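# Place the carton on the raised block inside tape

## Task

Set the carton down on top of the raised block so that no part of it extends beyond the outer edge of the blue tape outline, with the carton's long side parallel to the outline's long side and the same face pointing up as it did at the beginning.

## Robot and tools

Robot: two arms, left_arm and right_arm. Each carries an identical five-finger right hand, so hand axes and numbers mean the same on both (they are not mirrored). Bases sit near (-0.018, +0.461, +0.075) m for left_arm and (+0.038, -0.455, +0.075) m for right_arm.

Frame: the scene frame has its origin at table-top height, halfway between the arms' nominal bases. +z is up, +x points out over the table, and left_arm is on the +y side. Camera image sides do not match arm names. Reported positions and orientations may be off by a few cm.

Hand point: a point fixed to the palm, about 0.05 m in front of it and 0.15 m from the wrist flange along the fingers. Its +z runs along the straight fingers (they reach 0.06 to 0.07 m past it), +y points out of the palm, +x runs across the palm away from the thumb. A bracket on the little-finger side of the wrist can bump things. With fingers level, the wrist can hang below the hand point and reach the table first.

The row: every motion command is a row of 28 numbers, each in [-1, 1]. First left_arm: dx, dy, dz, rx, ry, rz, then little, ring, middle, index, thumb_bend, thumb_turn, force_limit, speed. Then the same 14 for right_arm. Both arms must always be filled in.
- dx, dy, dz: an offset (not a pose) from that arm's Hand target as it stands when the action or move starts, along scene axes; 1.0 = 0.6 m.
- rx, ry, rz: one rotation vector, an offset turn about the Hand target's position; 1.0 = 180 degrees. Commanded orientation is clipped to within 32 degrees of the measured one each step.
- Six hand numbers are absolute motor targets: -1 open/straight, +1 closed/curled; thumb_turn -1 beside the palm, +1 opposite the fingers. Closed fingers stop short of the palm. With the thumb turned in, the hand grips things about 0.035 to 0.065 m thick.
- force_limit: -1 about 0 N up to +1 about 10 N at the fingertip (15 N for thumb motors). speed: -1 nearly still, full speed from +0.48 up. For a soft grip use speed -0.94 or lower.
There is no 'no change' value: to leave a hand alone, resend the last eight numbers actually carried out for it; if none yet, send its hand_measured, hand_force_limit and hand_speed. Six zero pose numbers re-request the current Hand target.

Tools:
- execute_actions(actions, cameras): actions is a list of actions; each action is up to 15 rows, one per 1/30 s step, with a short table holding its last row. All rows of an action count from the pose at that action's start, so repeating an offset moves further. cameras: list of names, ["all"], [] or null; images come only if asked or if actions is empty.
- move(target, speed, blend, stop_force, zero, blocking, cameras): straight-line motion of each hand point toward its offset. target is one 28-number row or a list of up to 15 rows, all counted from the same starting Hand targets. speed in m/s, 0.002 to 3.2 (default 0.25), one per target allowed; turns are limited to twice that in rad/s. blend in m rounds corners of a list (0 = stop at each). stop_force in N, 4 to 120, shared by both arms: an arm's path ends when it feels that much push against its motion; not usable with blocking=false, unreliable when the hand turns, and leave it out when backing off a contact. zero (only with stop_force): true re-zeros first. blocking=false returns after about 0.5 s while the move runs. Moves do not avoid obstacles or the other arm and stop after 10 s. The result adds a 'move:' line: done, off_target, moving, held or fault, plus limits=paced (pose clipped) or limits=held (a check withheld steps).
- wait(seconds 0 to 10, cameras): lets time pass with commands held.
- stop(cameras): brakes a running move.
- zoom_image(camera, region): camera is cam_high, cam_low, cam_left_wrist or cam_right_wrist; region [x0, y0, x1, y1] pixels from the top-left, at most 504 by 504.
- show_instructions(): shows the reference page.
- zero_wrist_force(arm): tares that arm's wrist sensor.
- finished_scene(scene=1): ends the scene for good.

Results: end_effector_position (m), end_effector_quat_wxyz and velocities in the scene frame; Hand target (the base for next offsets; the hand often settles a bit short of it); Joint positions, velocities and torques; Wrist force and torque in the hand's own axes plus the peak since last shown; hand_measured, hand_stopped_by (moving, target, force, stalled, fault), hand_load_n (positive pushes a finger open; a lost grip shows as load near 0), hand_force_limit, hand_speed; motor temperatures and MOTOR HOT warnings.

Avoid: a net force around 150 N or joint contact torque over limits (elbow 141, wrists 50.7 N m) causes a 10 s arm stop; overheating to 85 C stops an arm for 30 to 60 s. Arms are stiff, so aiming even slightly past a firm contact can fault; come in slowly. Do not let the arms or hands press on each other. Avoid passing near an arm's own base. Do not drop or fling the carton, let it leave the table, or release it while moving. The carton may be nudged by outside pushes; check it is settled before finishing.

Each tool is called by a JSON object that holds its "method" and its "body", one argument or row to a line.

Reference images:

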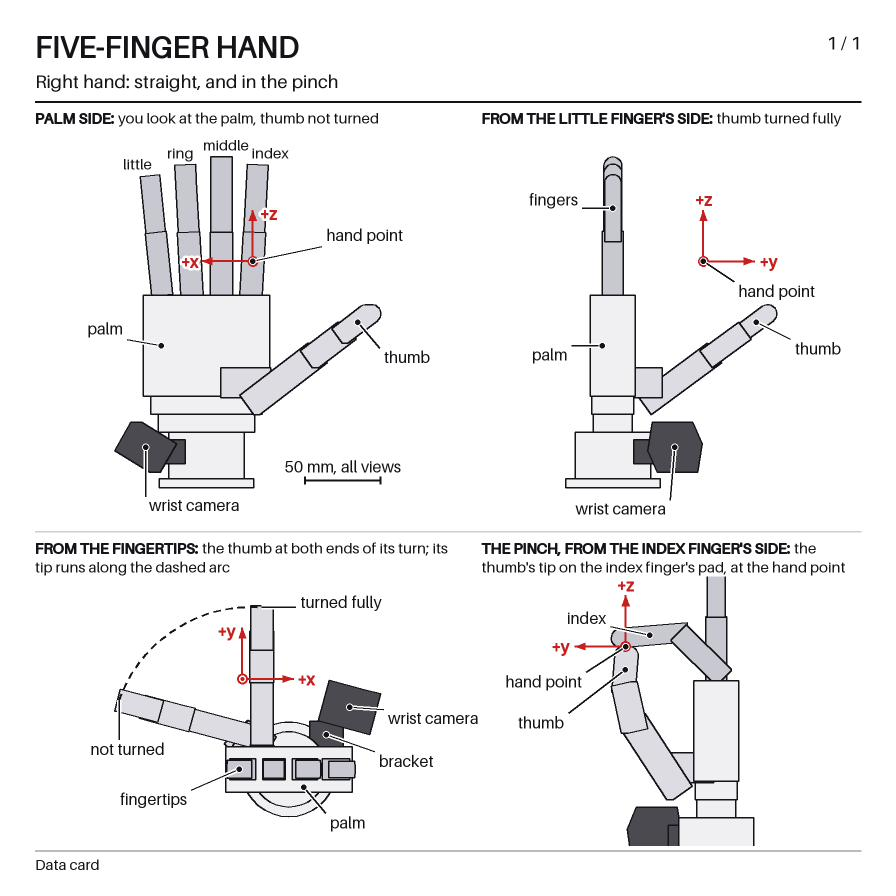

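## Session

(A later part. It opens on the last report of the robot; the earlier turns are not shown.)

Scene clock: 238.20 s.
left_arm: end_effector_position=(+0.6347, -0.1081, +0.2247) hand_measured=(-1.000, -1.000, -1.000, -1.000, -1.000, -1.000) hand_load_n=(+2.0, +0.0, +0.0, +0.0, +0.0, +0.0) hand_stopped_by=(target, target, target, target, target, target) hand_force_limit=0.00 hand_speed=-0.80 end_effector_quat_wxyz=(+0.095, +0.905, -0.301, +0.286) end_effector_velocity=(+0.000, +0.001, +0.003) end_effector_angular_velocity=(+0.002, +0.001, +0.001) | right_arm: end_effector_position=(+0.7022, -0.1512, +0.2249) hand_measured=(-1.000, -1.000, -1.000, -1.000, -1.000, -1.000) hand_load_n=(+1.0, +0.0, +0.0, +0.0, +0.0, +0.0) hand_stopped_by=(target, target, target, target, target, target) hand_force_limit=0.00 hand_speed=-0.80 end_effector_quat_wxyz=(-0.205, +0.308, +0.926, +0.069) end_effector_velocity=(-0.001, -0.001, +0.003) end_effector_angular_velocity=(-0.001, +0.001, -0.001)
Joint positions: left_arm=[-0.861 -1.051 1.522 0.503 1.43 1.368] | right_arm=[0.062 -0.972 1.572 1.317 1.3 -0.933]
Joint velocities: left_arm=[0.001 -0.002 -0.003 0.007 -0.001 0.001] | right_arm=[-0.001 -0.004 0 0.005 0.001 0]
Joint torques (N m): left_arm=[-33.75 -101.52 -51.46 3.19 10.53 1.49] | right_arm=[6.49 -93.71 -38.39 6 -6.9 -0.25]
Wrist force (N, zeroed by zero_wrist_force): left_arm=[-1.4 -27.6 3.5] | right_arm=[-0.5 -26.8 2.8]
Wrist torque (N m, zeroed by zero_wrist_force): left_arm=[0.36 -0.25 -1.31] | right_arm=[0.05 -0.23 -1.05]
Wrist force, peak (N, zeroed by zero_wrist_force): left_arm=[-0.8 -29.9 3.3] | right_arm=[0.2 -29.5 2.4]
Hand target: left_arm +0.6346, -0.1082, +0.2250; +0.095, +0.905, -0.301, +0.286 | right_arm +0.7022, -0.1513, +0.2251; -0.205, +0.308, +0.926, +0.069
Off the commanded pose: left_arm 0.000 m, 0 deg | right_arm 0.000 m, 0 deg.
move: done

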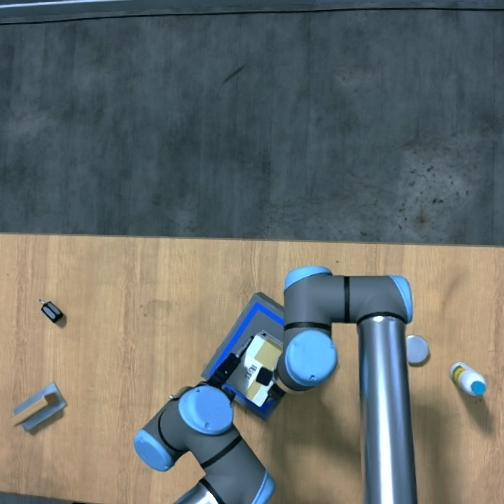

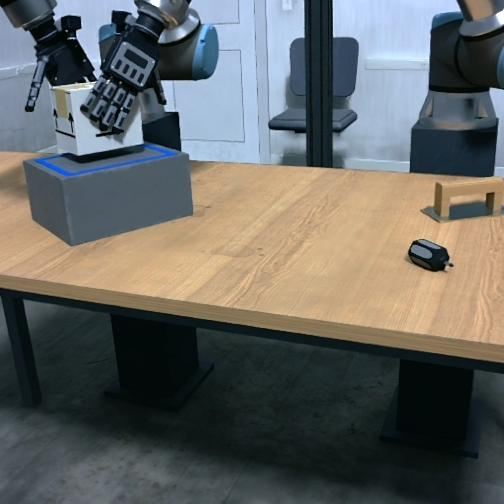

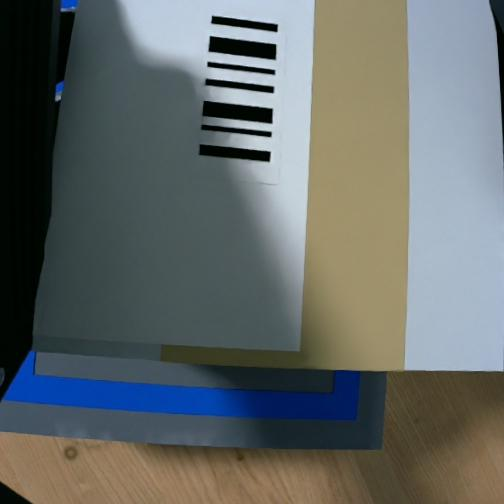

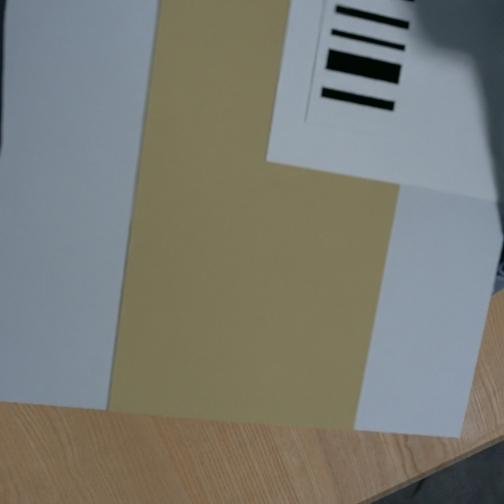

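{"method": "move", "body": {
  "target": [0.0128,0.0135,-0.0167, 0,0,0, -1,-1,-1,-1,-1,-1, 0, -0.8, 0.0128,0.0135,-0.0167,0,0,0, -1,-1,-1,-1,-1,-1, 0, -0.8],
  "speed": 0.05
}}

{"method": "move", "body": {
  "target": [0,0,-0.0667, 0,0,0, -1,-1,-1,-1,-1,-1, 0, -0.8, 0,0,-0.0667,0,0,0, -1,-1,-1,-1,-1,-1, 0, -0.8],
  "speed": 0.01,
  "stop_force": 8,
  "cameras": ["all"]
}}

{"method": "zoom_image", "body": {
  "camera": "cam_low",
  "region": [0, 40, 220, 260]
}}

{"method": "zoom_image", "body": {
  "camera": "cam_high",
  "region": [180, 280, 340, 440]
}}

Scene clock: 246.13 s.
left_arm: end_effector_position=(+0.6424, -0.1000, +0.2148) hand_measured=(-1.000, -1.000, -1.000, -1.000, -1.000, -1.000) hand_load_n=(+2.0, +0.0, +0.0, +0.0, +0.0, +0.0) hand_stopped_by=(target, target, target, target, target, target) hand_force_limit=0.00 hand_speed=-0.80 end_effector_quat_wxyz=(+0.095, +0.905, -0.301, +0.286) | right_arm: end_effector_position=(+0.7100, -0.1430, +0.2151) hand_measured=(-1.000, -1.000, -1.000, -1.000, -1.000, -1.000) hand_load_n=(+1.0, +0.0, +0.0, +0.0, +0.0, +0.0) hand_stopped_by=(target, target, target, target, target, target) hand_force_limit=0.00 hand_speed=-0.80 end_effector_quat_wxyz=(-0.205, +0.308, +0.926, +0.069)
Joint positions: left_arm=[-0.846 -1.042 1.526 0.487 1.439 1.381] | right_arm=[0.073 -0.949 1.553 1.311 1.296 -0.922]
Joint torques (N m): left_arm=[-42.3 -98.84 -43.99 2.74 8.37 -1.46] | right_arm=[-6.87 -98.33 -30.43 1.33 -5.96 -1.59]
Wrist force (N, zeroed by zero_wrist_force): left_arm=[-0.7 -29.6 2.5] | right_arm=[-0.1 -29.0 2.6]
Wrist torque (N m, zeroed by zero_wrist_force): left_arm=[0.43 -0.19 -1.39] | right_arm=[0.07 -0.24 -1.13]
Wrist force, peak (N, zeroed by zero_wrist_force): left_arm=[-0.7 -29.6 2.5] | right_arm=[0.7 -29.4 2.9]
Hand target: left_arm +0.6423, -0.1001, +0.2150; +0.095, +0.905, -0.301, +0.286 | right_arm +0.7098, -0.1432, +0.2151; -0.205, +0.308, +0.926, +0.069
Off the commanded pose: left_arm 0.000 m, 0 deg | right_arm 0.000 m, 0 deg.
move: done

Scene clock: 248.47 s.
left_arm: end_effector_position=(+0.6423, -0.1002, +0.2050) hand_measured=(-1.000, -1.000, -1.000, -1.000, -1.000, -1.000) hand_load_n=(+2.0, +0.0, +0.0, +0.0, +0.0, +0.0) hand_stopped_by=(target, target, target, target, target, target) hand_force_limit=0.00 hand_speed=-0.80 end_effector_quat_wxyz=(+0.095, +0.905, -0.301, +0.286) | right_arm: end_effector_position=(+0.7099, -0.1432, +0.2050) hand_measured=(-1.000, -1.000, -1.000, -1.000, -1.000, -1.000) hand_load_n=(+0.5, +0.0, +0.0, +0.0, +0.0, +0.0) hand_stopped_by=(target, target, target, target, target, target) hand_force_limit=0.00 hand_speed=-0.80 end_effector_quat_wxyz=(-0.205, +0.308, +0.926, +0.068)
Joint positions: left_arm=[-0.846 -1.034 1.533 0.473 1.439 1.381] | right_arm=[0.073 -0.94 1.558 1.297 1.296 -0.923]
Joint torques (N m): left_arm=[-21.71 -98.84 -47.7 3.27 4.99 -2.19] | right_arm=[13.93 -93.63 -54.86 3.18 -6.85 -1.93]
Wrist force (N, zeroed by zero_wrist_force): left_arm=[1.5 -28.5 -2.0] | right_arm=[0.9 -30.0 -1.7]
Wrist torque (N m, zeroed by zero_wrist_force): left_arm=[0.67 0.15 -1.21] | right_arm=[0.12 0.11 -0.97]
Wrist force, peak (N, zeroed by zero_wrist_force): left_arm=[-1.1 -30.3 3.4] | right_arm=[2.0 -33.9 -13.3]
Hand target: left_arm +0.6423, -0.1001, +0.2050; +0.095, +0.905, -0.301, +0.286 (not the last commanded pose) | right_arm +0.7098, -0.1432, +0.2051; -0.205, +0.308, +0.926, +0.068 (not the last commanded pose)
Off the commanded pose: left_arm 0.030 m, 0 deg | right_arm 0.030 m, 0 deg.
move: contact (left_arm, right_arm)

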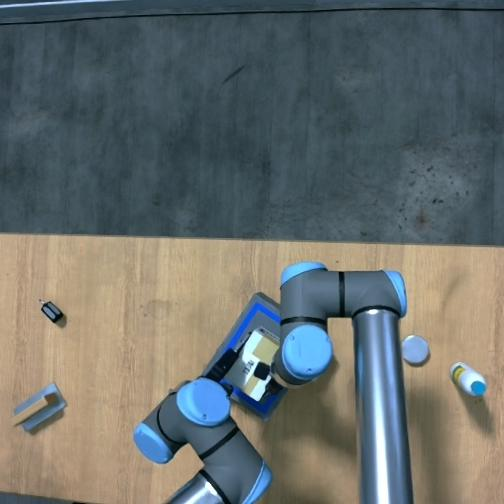

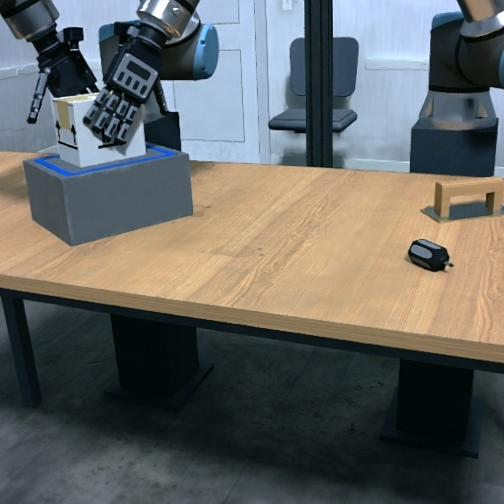

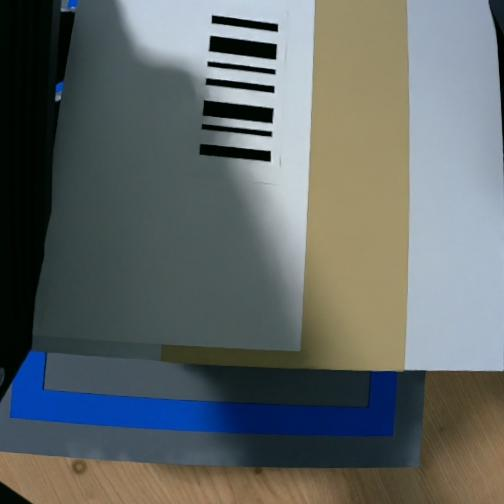

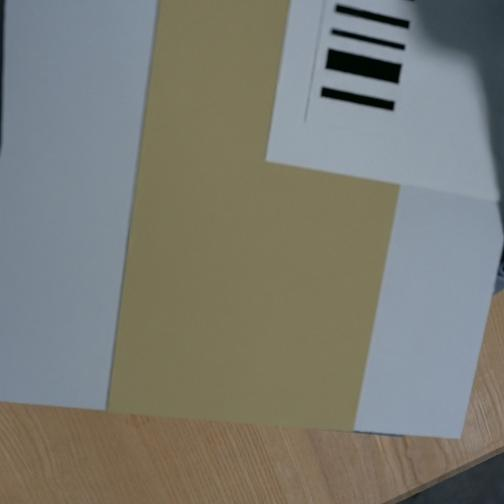

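Scaled by 2.291 from the camera's 504x504 image, which has a finer 720x720 frame.

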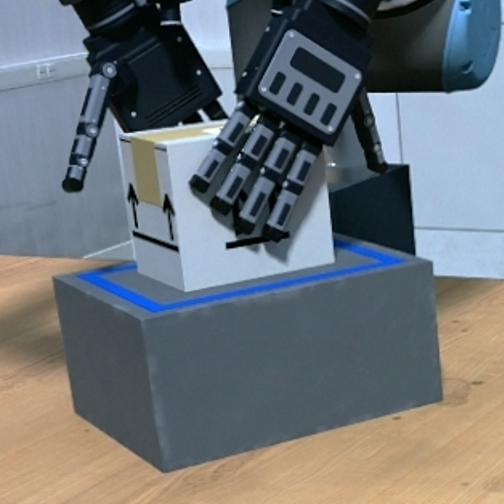

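Scaled by 3.150 from the camera's 504x504 image, which has a finer 720x720 frame.

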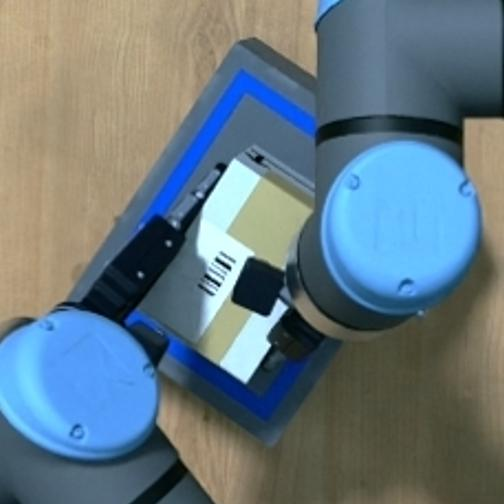

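{"method": "move", "body": {
  "target": [0.04,0.0533,0, 0,0,0, -1,-1,-1,-1,-1,-1, 0, -0.8, -0.04,-0.0533,0,0,0,0, -1,-1,-1,-1,-1,-1, 0, -0.8],
  "speed": 0.04
}}

{"method": "move", "body": {
  "target": [
    [0.04,0.0533,0.25, 0,0,0, -1,-1,-1,-1,-1,-1, 0, -0.8, -0.04,-0.0533,0.25,0,0,0, -1,-1,-1,-1,-1,-1, 0, -0.8],
    [-0.1,0.4,0.25, 0,0,0, -1,-1,-1,-1,-1,-1, 0, -0.8, -0.2,-0.3,0.25,0,0,0, -1,-1,-1,-1,-1,-1, 0, -0.8]
  ],
  "speed": 0.25,
  "blend": [0.03, 0],
  "cameras": ["all"]
}}

{"method": "zoom_image", "body": {
  "camera": "cam_high",
  "region": [180, 280, 340, 440]
}}

{"method": "zoom_image", "body": {
  "camera": "cam_low",
  "region": [0, 70, 220, 260]
}}

Scene clock: 259.50 s.
left_arm: end_effector_position=(+0.6664, -0.0681, +0.2050) hand_measured=(-1.000, -1.000, -1.000, -1.000, -1.000, -1.000) hand_load_n=(+0.0, +0.0, +0.0, +0.0, +0.0, +0.0) hand_stopped_by=(target, target, target, target, target, target) hand_force_limit=0.00 hand_speed=-0.80 end_effector_quat_wxyz=(+0.095, +0.905, -0.301, +0.286) | right_arm: end_effector_position=(+0.6857, -0.1754, +0.2050) hand_measured=(-1.000, -1.000, -1.000, -1.000, -1.000, -1.000) hand_load_n=(+0.0, +0.0, +0.0, +0.0, +0.0, +0.0) hand_stopped_by=(target, target, target, target, target, target) hand_force_limit=0.00 hand_speed=-0.80 end_effector_quat_wxyz=(-0.205, +0.308, +0.926, +0.068) end_effector_velocity=(+0.002, +0.001, +0.000) end_effector_angular_velocity=(+0.000, -0.002, -0.001)
Joint positions: left_arm=[-0.791 -1.033 1.53 0.469 1.47 1.427] | right_arm=[0.028 -0.983 1.636 1.273 1.312 -0.966]
Joint velocities: left_arm=[within noise] | right_arm=[0.002 0.002 -0.005 0 -0.001 0.003]
Joint torques (N m): left_arm=[-12.27 -69.58 -41.18 -1.26 -0.82 -2.77] | right_arm=[14.33 -63.37 -43.94 5.11 -0.91 1.77]
Wrist force (N, zeroed by zero_wrist_force): left_arm=[-1.0 -1.4 -0.3] | right_arm=[0.5 -0.5 1.0]
Wrist torque (N m, zeroed by zero_wrist_force): left_arm=[-0.21 0.14 -0.08] | right_arm=[-0.05 -0.04 0.07]
Wrist force, peak (N, zeroed by zero_wrist_force): left_arm=[1.5 -28.8 -1.9] | right_arm=[0.7 -30.3 -1.0]
Hand target: left_arm +0.6663, -0.0682, +0.2050; +0.095, +0.905, -0.301, +0.286 | right_arm +0.6858, -0.1752, +0.2051; -0.205, +0.308, +0.926, +0.068
Off the commanded pose: left_arm 0.000 m, 0 deg | right_arm 0.000 m, 0 deg.
move: done

Scene clock: 261.50 s.
left_arm: end_effector_position=(+0.6064, +0.1717, +0.3551) hand_measured=(-1.000, -1.000, -1.000, -1.000, -1.000, -1.000) hand_load_n=(+0.0, +0.0, +0.0, +0.0, -0.5, +0.0) hand_stopped_by=(target, target, target, target, target, target) hand_force_limit=0.00 hand_speed=-0.80 end_effector_quat_wxyz=(+0.095, +0.905, -0.301, +0.286) | right_arm: end_effector_position=(+0.5658, -0.3551, +0.3550) hand_measured=(-1.000, -1.000, -1.000, -1.000, -1.000, -1.000) hand_load_n=(+0.0, +0.0, +0.0, +0.0, +0.0, +0.0) hand_stopped_by=(target, target, target, target, target, target) hand_force_limit=0.00 hand_speed=-0.80 end_effector_quat_wxyz=(-0.205, +0.308, +0.926, +0.068)
Joint positions: left_arm=[-0.564 -1.379 1.731 0.607 1.6 1.613] | right_arm=[-0.296 -1.326 1.855 1.457 1.434 -1.273]
Joint torques (N m): left_arm=[10.59 -68.78 -34.13 4.9 -3.91 -1.21] | right_arm=[-11.79 -49.65 -41.16 5.68 -0.94 -1.47]
Wrist force (N, zeroed by zero_wrist_force): left_arm=[-1.1 -1.6 0.0] | right_arm=[0.3 -0.6 1.7]
Wrist torque (N m, zeroed by zero_wrist_force): left_arm=[-0.28 0.14 0.16] | right_arm=[-0.12 -0.01 -0.09]
Wrist force, peak (N, zeroed by zero_wrist_force): left_arm=[-3.0 -2.9 -1.7] | right_arm=[-1.1 0.2 3.2]
Hand target: left_arm +0.6063, +0.1718, +0.3550; +0.095, +0.905, -0.301, +0.286 | right_arm +0.5658, -0.3552, +0.3551; -0.205, +0.308, +0.926, +0.068
Off the commanded pose: left_arm 0.000 m, 0 deg | right_arm 0.000 m, 0 deg.
move: done

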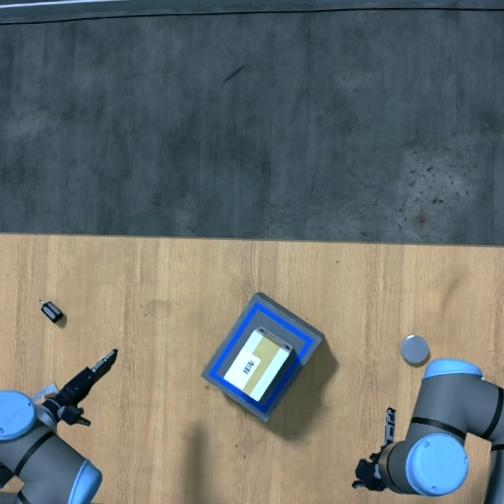

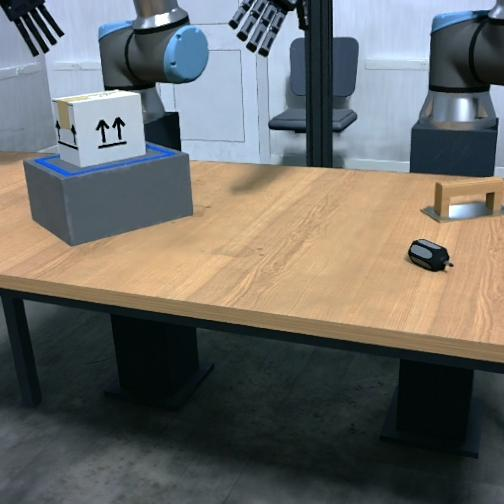

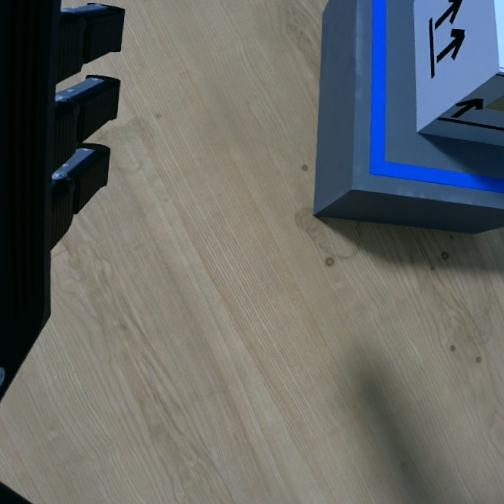

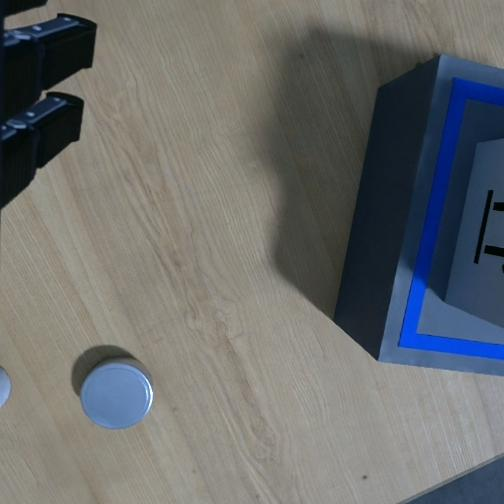

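Scaled by 3.150 from the camera's 504x504 image, which has a finer 720x720 frame.

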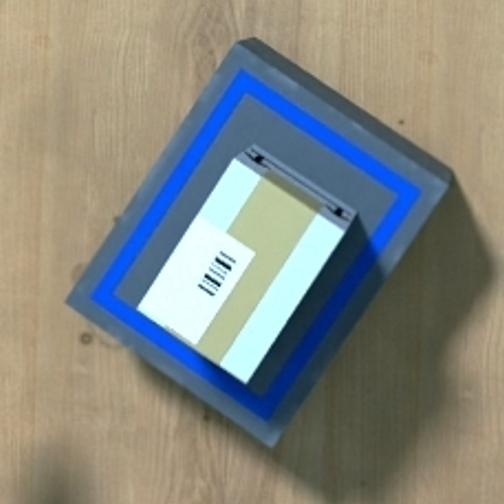

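Scaled by 2.291 from the camera's 504x504 image, which has a finer 720x720 frame.

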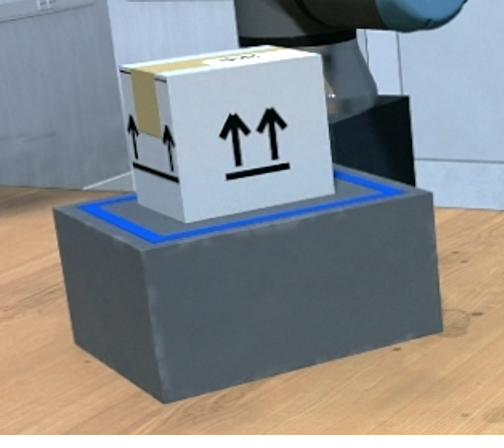

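{"method": "finished_scene", "body": {

}}

The scene is finished: the task was done.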